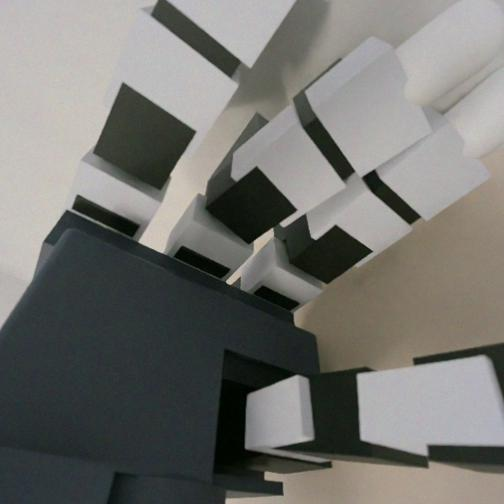

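Call:
move(
  base={"strafe_m": 0.06},
  speeds={"strafe_m": 0.1},
)

Call:
move(
  base={"translate_m": -0.012},
  joints={"joint_1_rad": 0.02, "joint_3_rad": 3.13, "hand_index_mcp": -0.48, "hand_middle_mcp": -0.52, "hand_ring_mcp": -0.52, "hand_speed": -0.3, "hand_current_limit": 0.3},
  cameras=["wrist_camera"],
)

Scene clock: 163.57 s.
move: done
base_odometry: x=-1.130 y=-0.825 heading=-1.621
base_tilt: forward=+0.1 right=+0.3
base_status: done
joint_positions: joint_1_rad=+0.011 joint_2_rad=+0.067 joint_3_rad=+3.120 joint_4_rad=-1.602 joint_5_rad=-0.023 joint_6_rad=+0.142 joint_7_rad=+1.614 hand_index_mcp=-0.396 hand_index_abd=+0.015 hand_index_pip=+0.575 hand_index_dip=+0.693 hand_middle_mcp=-0.367 hand_middle_abd=+0.204 hand_middle_pip=+0.571 hand_middle_dip=+0.692 hand_ring_mcp=-0.363 hand_ring_abd=+0.005 hand_ring_pip=+0.573 hand_ring_dip=+0.693 hand_thumb_cmc=-0.533 hand_thumb_axl=+0.677 hand_thumb_mcp=+0.337 hand_thumb_ipl=+0.168 hand_current_limit=+0.000 hand_speed=-0.850
joint_status: not commanded
hand_state: goal,goal,goal,goal,goal,overload,goal,goal,goal,goal,goal,goal,goal,goal,goal,goal
index_mcp_current_ma: 0
index_abd_current_ma: 6
index_pip_current_ma: 0
index_dip_current_ma: 0
middle_mcp_current_ma: -2
middle_abd_current_ma: 0
middle_pip_current_ma: -1
middle_dip_current_ma: -1
ring_mcp_current_ma: 0
ring_abd_current_ma: 1
ring_pip_current_ma: 0
ring_dip_current_ma: 0
thumb_cmc_current_ma: 9
thumb_axl_current_ma: 0
thumb_mcp_current_ma: 0
thumb_ipl_current_ma: 0
hand_goal_index_mcp: -0.396
hand_goal_index_abd: 0.000
hand_goal_index_pip: 0.576
hand_goal_index_dip: 0.696
hand_goal_middle_mcp: -0.360
hand_goal_middle_abd: 0.000
hand_goal_middle_pip: 0.576
hand_goal_middle_dip: 0.696
hand_goal_ring_mcp: -0.360
hand_goal_ring_abd: 0.000
hand_goal_ring_pip: 0.576
hand_goal_ring_dip: 0.696
hand_goal_thumb_cmc: -0.550
hand_goal_thumb_axl: 0.678
hand_goal_thumb_mcp: 0.338
hand_goal_thumb_ipl: 0.168
motor_effort: joint_1_rad=-1(7) joint_2_rad=-19(21) joint_3_rad=+0(9) joint_4_rad=+18(18) joint_5_rad=+1(2) joint_6_rad=+9(9) joint_7_rad=+0(1)
hand_pose: x=+0.7626 y=-0.0788 z=+1.0629 quat_wxyz=(-0.004, -0.691, -0.009, -0.722) (m; base frame)
hand_target: x=+0.7663 y=-0.0899 z=+1.0532 quat_wxyz=(+0.010, -0.698, +0.019, -0.716) (m; base frame)
hand_status: not commanded
pictures: none

Scene clock: 164.23 s.
move: done
base_odometry: x=-1.129 y=-0.813 heading=-1.620
base_tilt: forward=+0.1 right=+0.3
base_status: done
joint_positions: joint_1_rad=+0.011 joint_2_rad=+0.068 joint_3_rad=+3.120 joint_4_rad=-1.601 joint_5_rad=-0.023 joint_6_rad=+0.142 joint_7_rad=+1.614 hand_index_mcp=-0.481 hand_index_abd=+0.015 hand_index_pip=+0.575 hand_index_dip=+0.693 hand_middle_mcp=-0.515 hand_middle_abd=+0.204 hand_middle_pip=+0.575 hand_middle_dip=+0.694 hand_ring_mcp=-0.518 hand_ring_abd=+0.005 hand_ring_pip=+0.574 hand_ring_dip=+0.694 hand_thumb_cmc=-0.533 hand_thumb_axl=+0.677 hand_thumb_mcp=+0.337 hand_thumb_ipl=+0.168 hand_current_limit=+0.300 hand_speed=-0.300
joint_status: all done
hand_state: goal,goal,goal,goal,goal,overload,goal,goal,goal,goal,goal,goal,goal,goal,goal,goal
index_mcp_current_ma: 0
index_abd_current_ma: 6
index_pip_current_ma: 0
index_dip_current_ma: 0
middle_mcp_current_ma: 1
middle_abd_current_ma: 0
middle_pip_current_ma: 0
middle_dip_current_ma: 0
ring_mcp_current_ma: 0
ring_abd_current_ma: 1
ring_pip_current_ma: 0
ring_dip_current_ma: 0
thumb_cmc_current_ma: 9
thumb_axl_current_ma: 0
thumb_mcp_current_ma: 0
thumb_ipl_current_ma: 0
hand_goal_index_mcp: -0.480
hand_goal_index_abd: 0.000
hand_goal_index_pip: 0.576
hand_goal_index_dip: 0.696
hand_goal_middle_mcp: -0.520
hand_goal_middle_abd: 0.000
hand_goal_middle_pip: 0.576
hand_goal_middle_dip: 0.696
hand_goal_ring_mcp: -0.520
hand_goal_ring_abd: 0.000
hand_goal_ring_pip: 0.576
hand_goal_ring_dip: 0.696
hand_goal_thumb_cmc: -0.550
hand_goal_thumb_axl: 0.678
hand_goal_thumb_mcp: 0.338
hand_goal_thumb_ipl: 0.168
motor_effort: joint_1_rad=-1(1) joint_2_rad=-20(23) joint_3_rad=+0(1) joint_4_rad=+18(19) joint_5_rad=+1(1) joint_6_rad=+8(9) joint_7_rad=+0(0)
hand_pose: x=+0.7630 y=-0.0788 z=+1.0625 quat_wxyz=(-0.004, -0.692, -0.009, -0.722) (m; base frame)
hand_target: x=+0.7663 y=-0.0899 z=+1.0532 quat_wxyz=(+0.010, -0.698, +0.019, -0.716) (m; base frame)
hand_status: not commanded
pictures: wrist_camera
Images, in order (width x height): wrist_camera 504x504.

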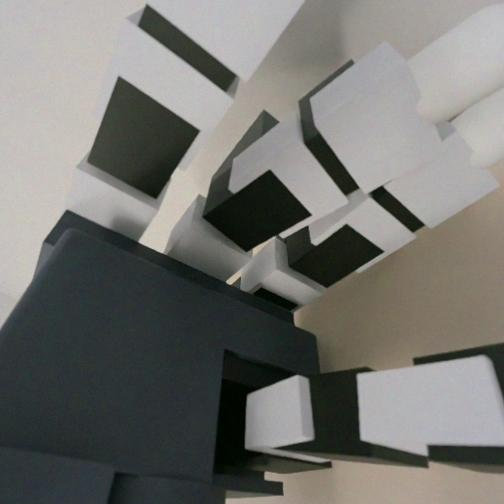

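Call:
move(
  joints={"joint_1_rad": -0.1, "joint_2_rad": -0.5, "joint_4_rad": -1.7, "joint_6_rad": -0.2, "joint_7_rad": 2.0},
)

Call:
move(
  joints={"joint_1_rad": -0.28, "joint_2_rad": -0.6, "joint_4_rad": -1.82, "joint_6_rad": -0.1, "joint_7_rad": 2.46, "hand_index_mcp": 0.754, "hand_middle_mcp": 0.754, "hand_ring_mcp": 0.754, "hand_thumb_cmc": 0.71, "hand_thumb_mcp": 0.23, "hand_speed": 0.3, "hand_current_limit": 0.4},
  cameras=["wrist_camera"],
)

Call:
zoom_image(
  camera="wrist_camera",
  region=[330, 220, 504, 394],
)

Scene clock: 168.37 s.
move: done
base_odometry: x=-1.129 y=-0.813 heading=-1.620
base_tilt: forward=+0.1 right=+0.3
base_status: not commanded
joint_positions: joint_1_rad=-0.077 joint_2_rad=-0.498 joint_3_rad=+3.120 joint_4_rad=-1.678 joint_5_rad=-0.023 joint_6_rad=-0.117 joint_7_rad=+1.949 hand_index_mcp=-0.483 hand_index_abd=+0.015 hand_index_pip=+0.575 hand_index_dip=+0.693 hand_middle_mcp=-0.517 hand_middle_abd=+0.204 hand_middle_pip=+0.575 hand_middle_dip=+0.694 hand_ring_mcp=-0.521 hand_ring_abd=+0.005 hand_ring_pip=+0.574 hand_ring_dip=+0.694 hand_thumb_cmc=-0.533 hand_thumb_axl=+0.677 hand_thumb_mcp=+0.337 hand_thumb_ipl=+0.168 hand_current_limit=+0.300 hand_speed=-0.300
joint_status: all done
hand_state: goal,goal,goal,goal,goal,overload,goal,goal,goal,goal,goal,goal,goal,goal,goal,goal
index_mcp_current_ma: -1
index_abd_current_ma: 6
index_pip_current_ma: 0
index_dip_current_ma: 0
middle_mcp_current_ma: 0
middle_abd_current_ma: 0
middle_pip_current_ma: 0
middle_dip_current_ma: 0
ring_mcp_current_ma: 0
ring_abd_current_ma: 1
ring_pip_current_ma: 0
ring_dip_current_ma: 0
thumb_cmc_current_ma: 9
thumb_axl_current_ma: 0
thumb_mcp_current_ma: 0
thumb_ipl_current_ma: 0
hand_goal_index_mcp: -0.480
hand_goal_index_abd: 0.000
hand_goal_index_pip: 0.576
hand_goal_index_dip: 0.696
hand_goal_middle_mcp: -0.520
hand_goal_middle_abd: 0.000
hand_goal_middle_pip: 0.576
hand_goal_middle_dip: 0.696
hand_goal_ring_mcp: -0.520
hand_goal_ring_abd: 0.000
hand_goal_ring_pip: 0.576
hand_goal_ring_dip: 0.696
hand_goal_thumb_cmc: -0.550
hand_goal_thumb_axl: 0.678
hand_goal_thumb_mcp: 0.338
hand_goal_thumb_ipl: 0.168
motor_effort: joint_1_rad=+0(2) joint_2_rad=-2(22) joint_3_rad=+1(1) joint_4_rad=+17(19) joint_5_rad=+1(1) joint_6_rad=+8(10) joint_7_rad=+0(1)
hand_pose: x=+0.5027 y=-0.0429 z=+1.2613 quat_wxyz=(-0.106, -0.588, -0.140, -0.790) (m; base frame)
hand_target: x=+0.5125 y=-0.0374 z=+1.2279 quat_wxyz=(-0.106, -0.623, -0.164, -0.757) (m; base frame)
hand_status: not commanded
pictures: none

Scene clock: 169.90 s.
move: done
base_odometry: x=-1.129 y=-0.813 heading=-1.620
base_tilt: forward=+0.1 right=+0.3
base_status: not commanded
joint_positions: joint_1_rad=-0.258 joint_2_rad=-0.592 joint_3_rad=+3.120 joint_4_rad=-1.799 joint_5_rad=-0.023 joint_6_rad=-0.117 joint_7_rad=+2.411 hand_index_mcp=+0.761 hand_index_abd=+0.015 hand_index_pip=+0.577 hand_index_dip=+0.694 hand_middle_mcp=+0.756 hand_middle_abd=+0.203 hand_middle_pip=+0.575 hand_middle_dip=+0.694 hand_ring_mcp=+0.760 hand_ring_abd=+0.005 hand_ring_pip=+0.576 hand_ring_dip=+0.694 hand_thumb_cmc=+0.714 hand_thumb_axl=+0.677 hand_thumb_mcp=+0.234 hand_thumb_ipl=+0.168 hand_current_limit=+0.400 hand_speed=+0.300
joint_status: all done
hand_state: goal,goal,goal,goal,goal,overload,goal,goal,goal,goal,goal,goal,goal,goal,goal,goal
index_mcp_current_ma: 2
index_abd_current_ma: 6
index_pip_current_ma: 0
index_dip_current_ma: 0
middle_mcp_current_ma: 0
middle_abd_current_ma: 0
middle_pip_current_ma: 0
middle_dip_current_ma: 0
ring_mcp_current_ma: 2
ring_abd_current_ma: 1
ring_pip_current_ma: 0
ring_dip_current_ma: 0
thumb_cmc_current_ma: 1
thumb_axl_current_ma: 0
thumb_mcp_current_ma: 1
thumb_ipl_current_ma: 0
hand_goal_index_mcp: 0.754
hand_goal_index_abd: 0.000
hand_goal_index_pip: 0.576
hand_goal_index_dip: 0.696
hand_goal_middle_mcp: 0.754
hand_goal_middle_abd: 0.000
hand_goal_middle_pip: 0.576
hand_goal_middle_dip: 0.696
hand_goal_ring_mcp: 0.754
hand_goal_ring_abd: 0.000
hand_goal_ring_pip: 0.576
hand_goal_ring_dip: 0.696
hand_goal_thumb_cmc: 0.710
hand_goal_thumb_axl: 0.678
hand_goal_thumb_mcp: 0.230
hand_goal_thumb_ipl: 0.168
motor_effort: joint_1_rad=-1(2) joint_2_rad=+0(4) joint_3_rad=+1(2) joint_4_rad=+17(18) joint_5_rad=+0(1) joint_6_rad=+8(10) joint_7_rad=-1(2)
hand_pose: x=+0.4642 y=+0.0298 z=+1.2622 quat_wxyz=(-0.213, -0.522, -0.325, -0.759) (m; base frame)
hand_target: x=+0.4617 y=+0.0324 z=+1.2597 quat_wxyz=(-0.219, -0.514, -0.334, -0.759) (m; base frame)
hand_status: not commanded
pictures: wrist_camera
Images, in order (width x height): wrist_camera 504x504.

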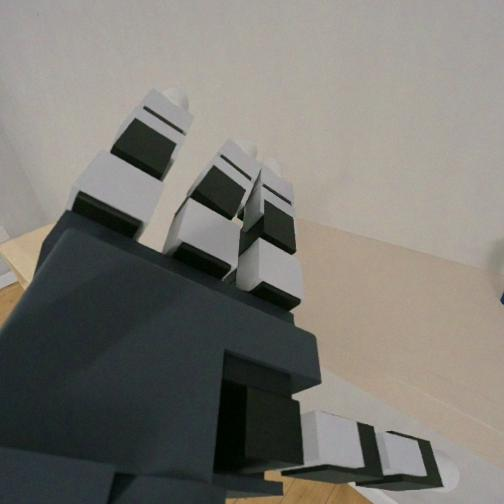

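Scaled by 2.897 from the camera's 504x504 image, which has a finer 720x720 frame.

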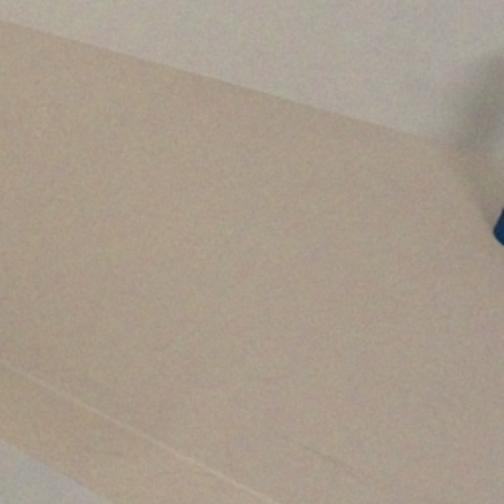

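Call:
move(
  joints={"joint_1_rad": -0.06},
  cameras=["wrist_camera"],
)

Call:
zoom_image(
  camera="wrist_camera",
  region=[350, 220, 500, 370],
)

Scene clock: 172.23 s.
move: done
base_odometry: x=-1.129 y=-0.813 heading=-1.620
base_tilt: forward=+0.1 right=+0.3
base_status: not commanded
joint_positions: joint_1_rad=-0.081 joint_2_rad=-0.592 joint_3_rad=+3.120 joint_4_rad=-1.799 joint_5_rad=-0.023 joint_6_rad=-0.117 joint_7_rad=+2.413 hand_index_mcp=+0.761 hand_index_abd=+0.015 hand_index_pip=+0.577 hand_index_dip=+0.694 hand_middle_mcp=+0.757 hand_middle_abd=+0.203 hand_middle_pip=+0.575 hand_middle_dip=+0.694 hand_ring_mcp=+0.760 hand_ring_abd=+0.005 hand_ring_pip=+0.576 hand_ring_dip=+0.694 hand_thumb_cmc=+0.714 hand_thumb_axl=+0.677 hand_thumb_mcp=+0.234 hand_thumb_ipl=+0.168 hand_current_limit=+0.400 hand_speed=+0.300
joint_status: all done
hand_state: goal,goal,goal,goal,goal,overload,goal,goal,goal,goal,goal,goal,goal,goal,goal,goal
index_mcp_current_ma: 2
index_abd_current_ma: 6
index_pip_current_ma: 0
index_dip_current_ma: 0
middle_mcp_current_ma: 0
middle_abd_current_ma: 0
middle_pip_current_ma: 0
middle_dip_current_ma: 0
ring_mcp_current_ma: 2
ring_abd_current_ma: 1
ring_pip_current_ma: 0
ring_dip_current_ma: 0
thumb_cmc_current_ma: 1
thumb_axl_current_ma: 0
thumb_mcp_current_ma: 1
thumb_ipl_current_ma: 0
hand_goal_index_mcp: 0.754
hand_goal_index_abd: 0.000
hand_goal_index_pip: 0.576
hand_goal_index_dip: 0.696
hand_goal_middle_mcp: 0.754
hand_goal_middle_abd: 0.000
hand_goal_middle_pip: 0.576
hand_goal_middle_dip: 0.696
hand_goal_ring_mcp: 0.754
hand_goal_ring_abd: 0.000
hand_goal_ring_pip: 0.576
hand_goal_ring_dip: 0.696
hand_goal_thumb_cmc: 0.710
hand_goal_thumb_axl: 0.678
hand_goal_thumb_mcp: 0.230
hand_goal_thumb_ipl: 0.168
motor_effort: joint_1_rad=-1(2) joint_2_rad=+0(1) joint_3_rad=+1(2) joint_4_rad=+17(18) joint_5_rad=+0(1) joint_6_rad=+8(9) joint_7_rad=+0(1)
hand_pose: x=+0.4640 y=-0.0315 z=+1.2623 quat_wxyz=(-0.280, -0.549, -0.278, -0.737) (m; base frame)
hand_target: x=+0.4605 y=-0.0432 z=+1.2597 quat_wxyz=(-0.301, -0.548, -0.276, -0.730) (m; base frame)
hand_status: not commanded
pictures: wrist_camera
Images, in order (width x height): wrist_camera 504x504.

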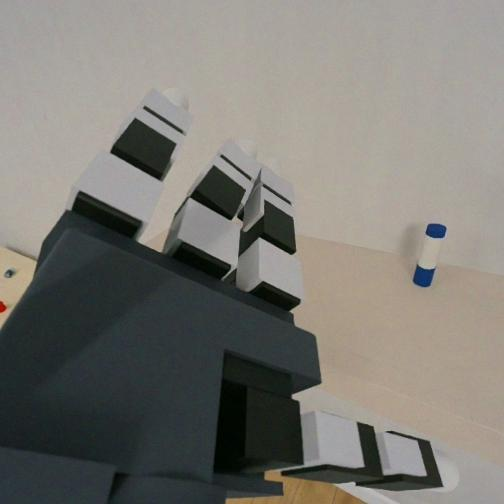

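Scaled by 3.360 from the camera's 504x504 image, which has a finer 720x720 frame.

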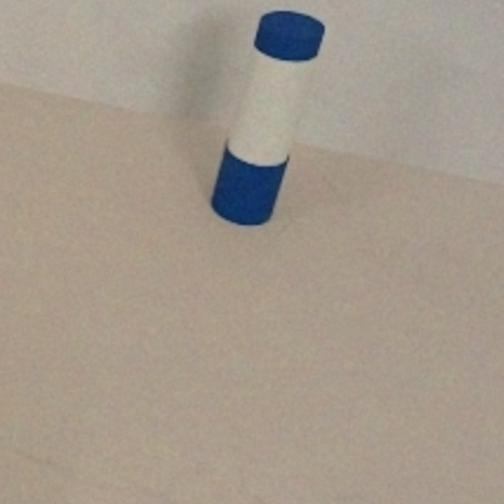

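Call:
move(
  joints={"joint_1_rad": 0.02, "joint_2_rad": -0.3, "joint_4_rad": -1.6, "joint_6_rad": -0.35, "joint_7_rad": 1.57, "hand_index_mcp": -0.479, "hand_middle_mcp": -0.479, "hand_ring_mcp": -0.575, "hand_thumb_cmc": -0.55, "hand_thumb_mcp": 0.3, "hand_speed": 0.2},
  min_time_s=1.5,
)

Call:
move(
  joints={"joint_1_rad": 0.02, "joint_2_rad": 0.04, "joint_4_rad": -1.50, "joint_6_rad": 0.06, "joint_7_rad": 1.57},
  min_time_s=1.5,
)

Call:
move(
  joints={"joint_1_rad": 0.02, "joint_2_rad": 0.095, "joint_4_rad": -1.60, "joint_6_rad": 0.162, "joint_7_rad": 1.57},
  min_time_s=1.5,
  cameras=["wrist_camera"],
)

Scene clock: 183.93 s.
move: done
base_odometry: x=-1.129 y=-0.813 heading=-1.620
base_tilt: forward=+0.1 right=+0.3
base_status: not commanded
joint_positions: joint_1_rad=-0.002 joint_2_rad=-0.309 joint_3_rad=+3.120 joint_4_rad=-1.617 joint_5_rad=-0.023 joint_6_rad=-0.267 joint_7_rad=+1.617 hand_index_mcp=-0.476 hand_index_abd=+0.015 hand_index_pip=+0.577 hand_index_dip=+0.694 hand_middle_mcp=-0.479 hand_middle_abd=+0.203 hand_middle_pip=+0.575 hand_middle_dip=+0.694 hand_ring_mcp=-0.575 hand_ring_abd=+0.005 hand_ring_pip=+0.576 hand_ring_dip=+0.694 hand_thumb_cmc=-0.534 hand_thumb_axl=+0.677 hand_thumb_mcp=+0.299 hand_thumb_ipl=+0.168 hand_current_limit=+0.400 hand_speed=+0.200
joint_status: all done
hand_state: goal,goal,goal,goal,goal,overload,goal,goal,goal,goal,goal,goal,goal,goal,goal,goal
index_mcp_current_ma: 0
index_abd_current_ma: 6
index_pip_current_ma: 0
index_dip_current_ma: 0
middle_mcp_current_ma: 0
middle_abd_current_ma: 0
middle_pip_current_ma: 0
middle_dip_current_ma: 0
ring_mcp_current_ma: 0
ring_abd_current_ma: 1
ring_pip_current_ma: 0
ring_dip_current_ma: 0
thumb_cmc_current_ma: 8
thumb_axl_current_ma: 0
thumb_mcp_current_ma: 0
thumb_ipl_current_ma: 0
hand_goal_index_mcp: -0.478
hand_goal_index_abd: 0.000
hand_goal_index_pip: 0.576
hand_goal_index_dip: 0.696
hand_goal_middle_mcp: -0.478
hand_goal_middle_abd: 0.000
hand_goal_middle_pip: 0.576
hand_goal_middle_dip: 0.696
hand_goal_ring_mcp: -0.574
hand_goal_ring_abd: 0.000
hand_goal_ring_pip: 0.576
hand_goal_ring_dip: 0.696
hand_goal_thumb_cmc: -0.550
hand_goal_thumb_axl: 0.678
hand_goal_thumb_mcp: 0.300
hand_goal_thumb_ipl: 0.168
motor_effort: joint_1_rad=-1(1) joint_2_rad=-8(10) joint_3_rad=+0(2) joint_4_rad=+17(19) joint_5_rad=+1(1) joint_6_rad=+8(10) joint_7_rad=+0(1)
hand_pose: x=+0.5981 y=-0.0682 z=+1.1430 quat_wxyz=(-0.001, -0.708, -0.021, -0.706) (m; base frame)
hand_target: x=+0.5963 y=-0.0814 z=+1.1184 quat_wxyz=(+0.014, -0.734, +0.012, -0.679) (m; base frame)
hand_status: not commanded
pictures: none

Scene clock: 186.07 s.
move: done
base_odometry: x=-1.129 y=-0.813 heading=-1.620
base_tilt: forward=+0.1 right=+0.3
base_status: not commanded
joint_positions: joint_1_rad=-0.002 joint_2_rad=+0.025 joint_3_rad=+3.120 joint_4_rad=-1.518 joint_5_rad=-0.023 joint_6_rad=-0.022 joint_7_rad=+1.616 hand_index_mcp=-0.476 hand_index_abd=+0.015 hand_index_pip=+0.577 hand_index_dip=+0.694 hand_middle_mcp=-0.479 hand_middle_abd=+0.203 hand_middle_pip=+0.575 hand_middle_dip=+0.694 hand_ring_mcp=-0.575 hand_ring_abd=+0.005 hand_ring_pip=+0.576 hand_ring_dip=+0.694 hand_thumb_cmc=-0.534 hand_thumb_axl=+0.677 hand_thumb_mcp=+0.299 hand_thumb_ipl=+0.168 hand_current_limit=+0.400 hand_speed=+0.200
joint_status: all done
hand_state: goal,goal,goal,goal,goal,overload,goal,goal,goal,goal,goal,goal,goal,goal,goal,goal
index_mcp_current_ma: 0
index_abd_current_ma: 6
index_pip_current_ma: 0
index_dip_current_ma: 0
middle_mcp_current_ma: 0
middle_abd_current_ma: 0
middle_pip_current_ma: 0
middle_dip_current_ma: 0
ring_mcp_current_ma: 0
ring_abd_current_ma: 1
ring_pip_current_ma: 0
ring_dip_current_ma: 0
thumb_cmc_current_ma: 8
thumb_axl_current_ma: 0
thumb_mcp_current_ma: 0
thumb_ipl_current_ma: 0
hand_goal_index_mcp: -0.478
hand_goal_index_abd: 0.000
hand_goal_index_pip: 0.576
hand_goal_index_dip: 0.696
hand_goal_middle_mcp: -0.478
hand_goal_middle_abd: 0.000
hand_goal_middle_pip: 0.576
hand_goal_middle_dip: 0.696
hand_goal_ring_mcp: -0.574
hand_goal_ring_abd: 0.000
hand_goal_ring_pip: 0.576
hand_goal_ring_dip: 0.696
hand_goal_thumb_cmc: -0.550
hand_goal_thumb_axl: 0.678
hand_goal_thumb_mcp: 0.300
hand_goal_thumb_ipl: 0.168
motor_effort: joint_1_rad=-1(2) joint_2_rad=-19(20) joint_3_rad=+1(1) joint_4_rad=+18(19) joint_5_rad=+1(1) joint_6_rad=+8(10) joint_7_rad=+0(1)
hand_pose: x=+0.7471 y=-0.0690 z=+1.0920 quat_wxyz=(+0.001, -0.705, -0.016, -0.709) (m; base frame)
hand_target: x=+0.7516 y=-0.0889 z=+1.1132 quat_wxyz=(+0.011, -0.674, +0.018, -0.738) (m; base frame)
hand_status: not commanded
pictures: none

Scene clock: 187.87 s.
move: done
base_odometry: x=-1.129 y=-0.813 heading=-1.620
base_tilt: forward=+0.1 right=+0.3
base_status: not commanded
joint_positions: joint_1_rad=-0.002 joint_2_rad=+0.071 joint_3_rad=+3.120 joint_4_rad=-1.579 joint_5_rad=-0.023 joint_6_rad=+0.080 joint_7_rad=+1.616 hand_index_mcp=-0.476 hand_index_abd=+0.015 hand_index_pip=+0.577 hand_index_dip=+0.694 hand_middle_mcp=-0.479 hand_middle_abd=+0.203 hand_middle_pip=+0.575 hand_middle_dip=+0.694 hand_ring_mcp=-0.575 hand_ring_abd=+0.005 hand_ring_pip=+0.576 hand_ring_dip=+0.694 hand_thumb_cmc=-0.534 hand_thumb_axl=+0.677 hand_thumb_mcp=+0.299 hand_thumb_ipl=+0.168 hand_current_limit=+0.400 hand_speed=+0.200
joint_status: all done
hand_state: goal,goal,goal,goal,goal,overload,goal,goal,goal,goal,goal,goal,goal,goal,goal,goal
index_mcp_current_ma: 0
index_abd_current_ma: 6
index_pip_current_ma: 0
index_dip_current_ma: 0
middle_mcp_current_ma: 0
middle_abd_current_ma: 0
middle_pip_current_ma: 0
middle_dip_current_ma: 0
ring_mcp_current_ma: 0
ring_abd_current_ma: 1
ring_pip_current_ma: 0
ring_dip_current_ma: 0
thumb_cmc_current_ma: 8
thumb_axl_current_ma: 0
thumb_mcp_current_ma: 0
thumb_ipl_current_ma: 0
hand_goal_index_mcp: -0.478
hand_goal_index_abd: 0.000
hand_goal_index_pip: 0.576
hand_goal_index_dip: 0.696
hand_goal_middle_mcp: -0.478
hand_goal_middle_abd: 0.000
hand_goal_middle_pip: 0.576
hand_goal_middle_dip: 0.696
hand_goal_ring_mcp: -0.574
hand_goal_ring_abd: 0.000
hand_goal_ring_pip: 0.576
hand_goal_ring_dip: 0.696
hand_goal_thumb_cmc: -0.550
hand_goal_thumb_axl: 0.678
hand_goal_thumb_mcp: 0.300
hand_goal_thumb_ipl: 0.168
motor_effort: joint_1_rad=-1(2) joint_2_rad=-19(20) joint_3_rad=+0(1) joint_4_rad=+18(19) joint_5_rad=+1(1) joint_6_rad=+8(9) joint_7_rad=+0(1)
hand_pose: x=+0.7652 y=-0.0697 z=+1.0555 quat_wxyz=(+0.001, -0.707, -0.015, -0.707) (m; base frame)
hand_target: x=+0.7717 y=-0.0905 z=+1.0469 quat_wxyz=(+0.010, -0.693, +0.020, -0.720) (m; base frame)
hand_status: not commanded
pictures: wrist_camera
Images, in order (width x height): wrist_camera 504x504.

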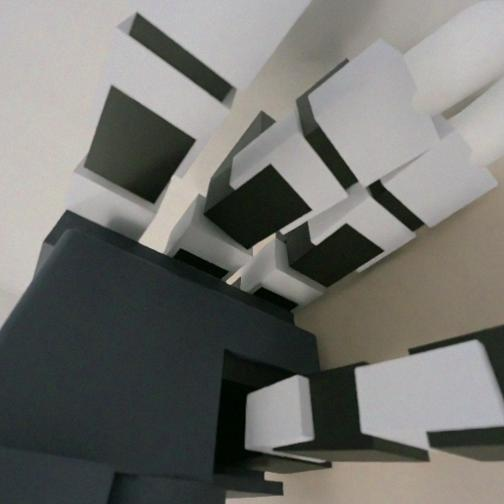

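Call:
move(
  base={"strafe_m": -0.064},
  speeds={"strafe_m": 0.06},
  joints={"hand_speed": -0.85, "hand_current_limit": 0.0},
  cameras=["wrist_camera"],
)

Scene clock: 191.30 s.
move: done
base_odometry: x=-1.193 y=-0.809 heading=-1.621
base_tilt: forward=+0.1 right=+0.3
base_status: done
joint_positions: joint_1_rad=+0.004 joint_2_rad=+0.072 joint_3_rad=+3.120 joint_4_rad=-1.579 joint_5_rad=-0.023 joint_6_rad=+0.081 joint_7_rad=+1.616 hand_index_mcp=-0.476 hand_index_abd=+0.015 hand_index_pip=+0.577 hand_index_dip=+0.694 hand_middle_mcp=-0.479 hand_middle_abd=+0.203 hand_middle_pip=+0.575 hand_middle_dip=+0.694 hand_ring_mcp=-0.575 hand_ring_abd=+0.005 hand_ring_pip=+0.576 hand_ring_dip=+0.694 hand_thumb_cmc=-0.534 hand_thumb_axl=+0.677 hand_thumb_mcp=+0.299 hand_thumb_ipl=+0.168 hand_current_limit=+0.000 hand_speed=-0.850
joint_status: all done
hand_state: goal,goal,goal,goal,goal,overload,goal,goal,goal,goal,goal,goal,goal,goal,goal,goal
index_mcp_current_ma: 0
index_abd_current_ma: 6
index_pip_current_ma: 0
index_dip_current_ma: 0
middle_mcp_current_ma: 0
middle_abd_current_ma: 0
middle_pip_current_ma: 0
middle_dip_current_ma: 0
ring_mcp_current_ma: 0
ring_abd_current_ma: 1
ring_pip_current_ma: 0
ring_dip_current_ma: 0
thumb_cmc_current_ma: 8
thumb_axl_current_ma: 0
thumb_mcp_current_ma: 0
thumb_ipl_current_ma: 0
hand_goal_index_mcp: -0.478
hand_goal_index_abd: 0.000
hand_goal_index_pip: 0.576
hand_goal_index_dip: 0.696
hand_goal_middle_mcp: -0.478
hand_goal_middle_abd: 0.000
hand_goal_middle_pip: 0.576
hand_goal_middle_dip: 0.696
hand_goal_ring_mcp: -0.574
hand_goal_ring_abd: 0.000
hand_goal_ring_pip: 0.576
hand_goal_ring_dip: 0.696
hand_goal_thumb_cmc: -0.550
hand_goal_thumb_axl: 0.678
hand_goal_thumb_mcp: 0.300
hand_goal_thumb_ipl: 0.168
motor_effort: joint_1_rad=+0(2) joint_2_rad=-19(21) joint_3_rad=+0(2) joint_4_rad=+18(18) joint_5_rad=+1(1) joint_6_rad=+8(9) joint_7_rad=+0(0)
hand_pose: x=+0.7650 y=-0.0741 z=+1.0555 quat_wxyz=(-0.002, -0.707, -0.013, -0.707) (m; base frame)
hand_target: x=+0.7717 y=-0.0905 z=+1.0469 quat_wxyz=(+0.010, -0.693, +0.020, -0.720) (m; base frame)
hand_status: not commanded
pictures: wrist_camera
Images, in order (width x height): wrist_camera 504x504.

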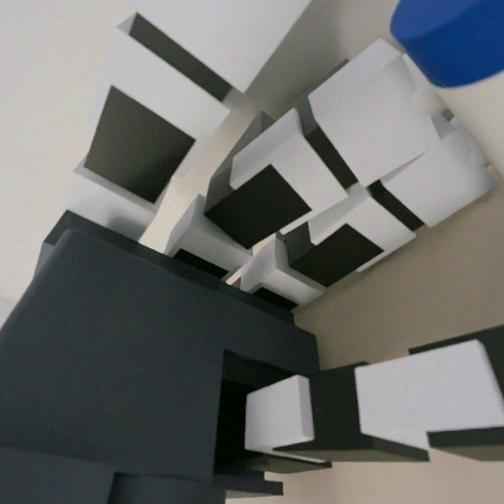

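Call:
move(
  joints={"hand_index_mcp": -0.52, "hand_middle_mcp": -0.51, "hand_thumb_mcp": 0.13},
)

Call:
move(
  joints={"hand_index_mcp": -0.54, "hand_middle_mcp": -0.53, "hand_thumb_mcp": 0.09},
)

Scene clock: 194.73 s.
move: done
base_odometry: x=-1.193 y=-0.809 heading=-1.621
base_tilt: forward=+0.1 right=+0.3
base_status: not commanded
joint_positions: joint_1_rad=+0.004 joint_2_rad=+0.072 joint_3_rad=+3.120 joint_4_rad=-1.579 joint_5_rad=-0.023 joint_6_rad=+0.081 joint_7_rad=+1.616 hand_index_mcp=-0.514 hand_index_abd=+0.015 hand_index_pip=+0.577 hand_index_dip=+0.694 hand_middle_mcp=-0.509 hand_middle_abd=+0.203 hand_middle_pip=+0.575 hand_middle_dip=+0.694 hand_ring_mcp=-0.575 hand_ring_abd=+0.005 hand_ring_pip=+0.576 hand_ring_dip=+0.694 hand_thumb_cmc=-0.534 hand_thumb_axl=+0.677 hand_thumb_mcp=+0.134 hand_thumb_ipl=+0.168 hand_current_limit=+0.000 hand_speed=-0.850
joint_status: all done
hand_state: goal,goal,goal,goal,goal,overload,goal,goal,goal,goal,goal,goal,goal,goal,goal,goal
index_mcp_current_ma: 2
index_abd_current_ma: 6
index_pip_current_ma: 0
index_dip_current_ma: 0
middle_mcp_current_ma: 0
middle_abd_current_ma: 0
middle_pip_current_ma: 0
middle_dip_current_ma: 0
ring_mcp_current_ma: 0
ring_abd_current_ma: 1
ring_pip_current_ma: 0
ring_dip_current_ma: 0
thumb_cmc_current_ma: 8
thumb_axl_current_ma: 0
thumb_mcp_current_ma: 1
thumb_ipl_current_ma: 0
hand_goal_index_mcp: -0.520
hand_goal_index_abd: 0.000
hand_goal_index_pip: 0.576
hand_goal_index_dip: 0.696
hand_goal_middle_mcp: -0.510
hand_goal_middle_abd: 0.000
hand_goal_middle_pip: 0.576
hand_goal_middle_dip: 0.696
hand_goal_ring_mcp: -0.574
hand_goal_ring_abd: 0.000
hand_goal_ring_pip: 0.576
hand_goal_ring_dip: 0.696
hand_goal_thumb_cmc: -0.550
hand_goal_thumb_axl: 0.678
hand_goal_thumb_mcp: 0.130
hand_goal_thumb_ipl: 0.168
motor_effort: joint_1_rad=-1(1) joint_2_rad=-20(20) joint_3_rad=+0(1) joint_4_rad=+18(18) joint_5_rad=+1(1) joint_6_rad=+8(9) joint_7_rad=+0(1)
hand_pose: x=+0.7650 y=-0.0741 z=+1.0555 quat_wxyz=(-0.002, -0.707, -0.013, -0.707) (m; base frame)
hand_target: x=+0.7717 y=-0.0905 z=+1.0469 quat_wxyz=(+0.010, -0.693, +0.020, -0.720) (m; base frame)
hand_status: not commanded
pictures: none

Scene clock: 195.27 s.
move: done
base_odometry: x=-1.193 y=-0.809 heading=-1.621
base_tilt: forward=+0.1 right=+0.3
base_status: not commanded
joint_positions: joint_1_rad=+0.004 joint_2_rad=+0.072 joint_3_rad=+3.120 joint_4_rad=-1.579 joint_5_rad=-0.023 joint_6_rad=+0.081 joint_7_rad=+1.616 hand_index_mcp=-0.534 hand_index_abd=+0.015 hand_index_pip=+0.577 hand_index_dip=+0.694 hand_middle_mcp=-0.529 hand_middle_abd=+0.203 hand_middle_pip=+0.575 hand_middle_dip=+0.694 hand_ring_mcp=-0.575 hand_ring_abd=+0.005 hand_ring_pip=+0.576 hand_ring_dip=+0.694 hand_thumb_cmc=-0.534 hand_thumb_axl=+0.677 hand_thumb_mcp=+0.094 hand_thumb_ipl=+0.168 hand_current_limit=+0.000 hand_speed=-0.850
joint_status: all done
hand_state: goal,goal,goal,goal,goal,overload,goal,goal,goal,goal,goal,goal,goal,goal,goal,goal
index_mcp_current_ma: 2
index_abd_current_ma: 6
index_pip_current_ma: 0
index_dip_current_ma: 0
middle_mcp_current_ma: 0
middle_abd_current_ma: 0
middle_pip_current_ma: 0
middle_dip_current_ma: 0
ring_mcp_current_ma: 0
ring_abd_current_ma: 1
ring_pip_current_ma: 0
ring_dip_current_ma: 0
thumb_cmc_current_ma: 8
thumb_axl_current_ma: 0
thumb_mcp_current_ma: 1
thumb_ipl_current_ma: 0
hand_goal_index_mcp: -0.540
hand_goal_index_abd: 0.000
hand_goal_index_pip: 0.576
hand_goal_index_dip: 0.696
hand_goal_middle_mcp: -0.530
hand_goal_middle_abd: 0.000
hand_goal_middle_pip: 0.576
hand_goal_middle_dip: 0.696
hand_goal_ring_mcp: -0.574
hand_goal_ring_abd: 0.000
hand_goal_ring_pip: 0.576
hand_goal_ring_dip: 0.696
hand_goal_thumb_cmc: -0.550
hand_goal_thumb_axl: 0.678
hand_goal_thumb_mcp: 0.090
hand_goal_thumb_ipl: 0.168
motor_effort: joint_1_rad=-1(1) joint_2_rad=-20(20) joint_3_rad=+0(1) joint_4_rad=+18(18) joint_5_rad=+1(1) joint_6_rad=+8(8) joint_7_rad=+0(0)
hand_pose: x=+0.7650 y=-0.0741 z=+1.0555 quat_wxyz=(-0.002, -0.707, -0.013, -0.707) (m; base frame)
hand_target: x=+0.7717 y=-0.0905 z=+1.0469 quat_wxyz=(+0.010, -0.693, +0.020, -0.720) (m; base frame)
hand_status: not commanded
pictures: none


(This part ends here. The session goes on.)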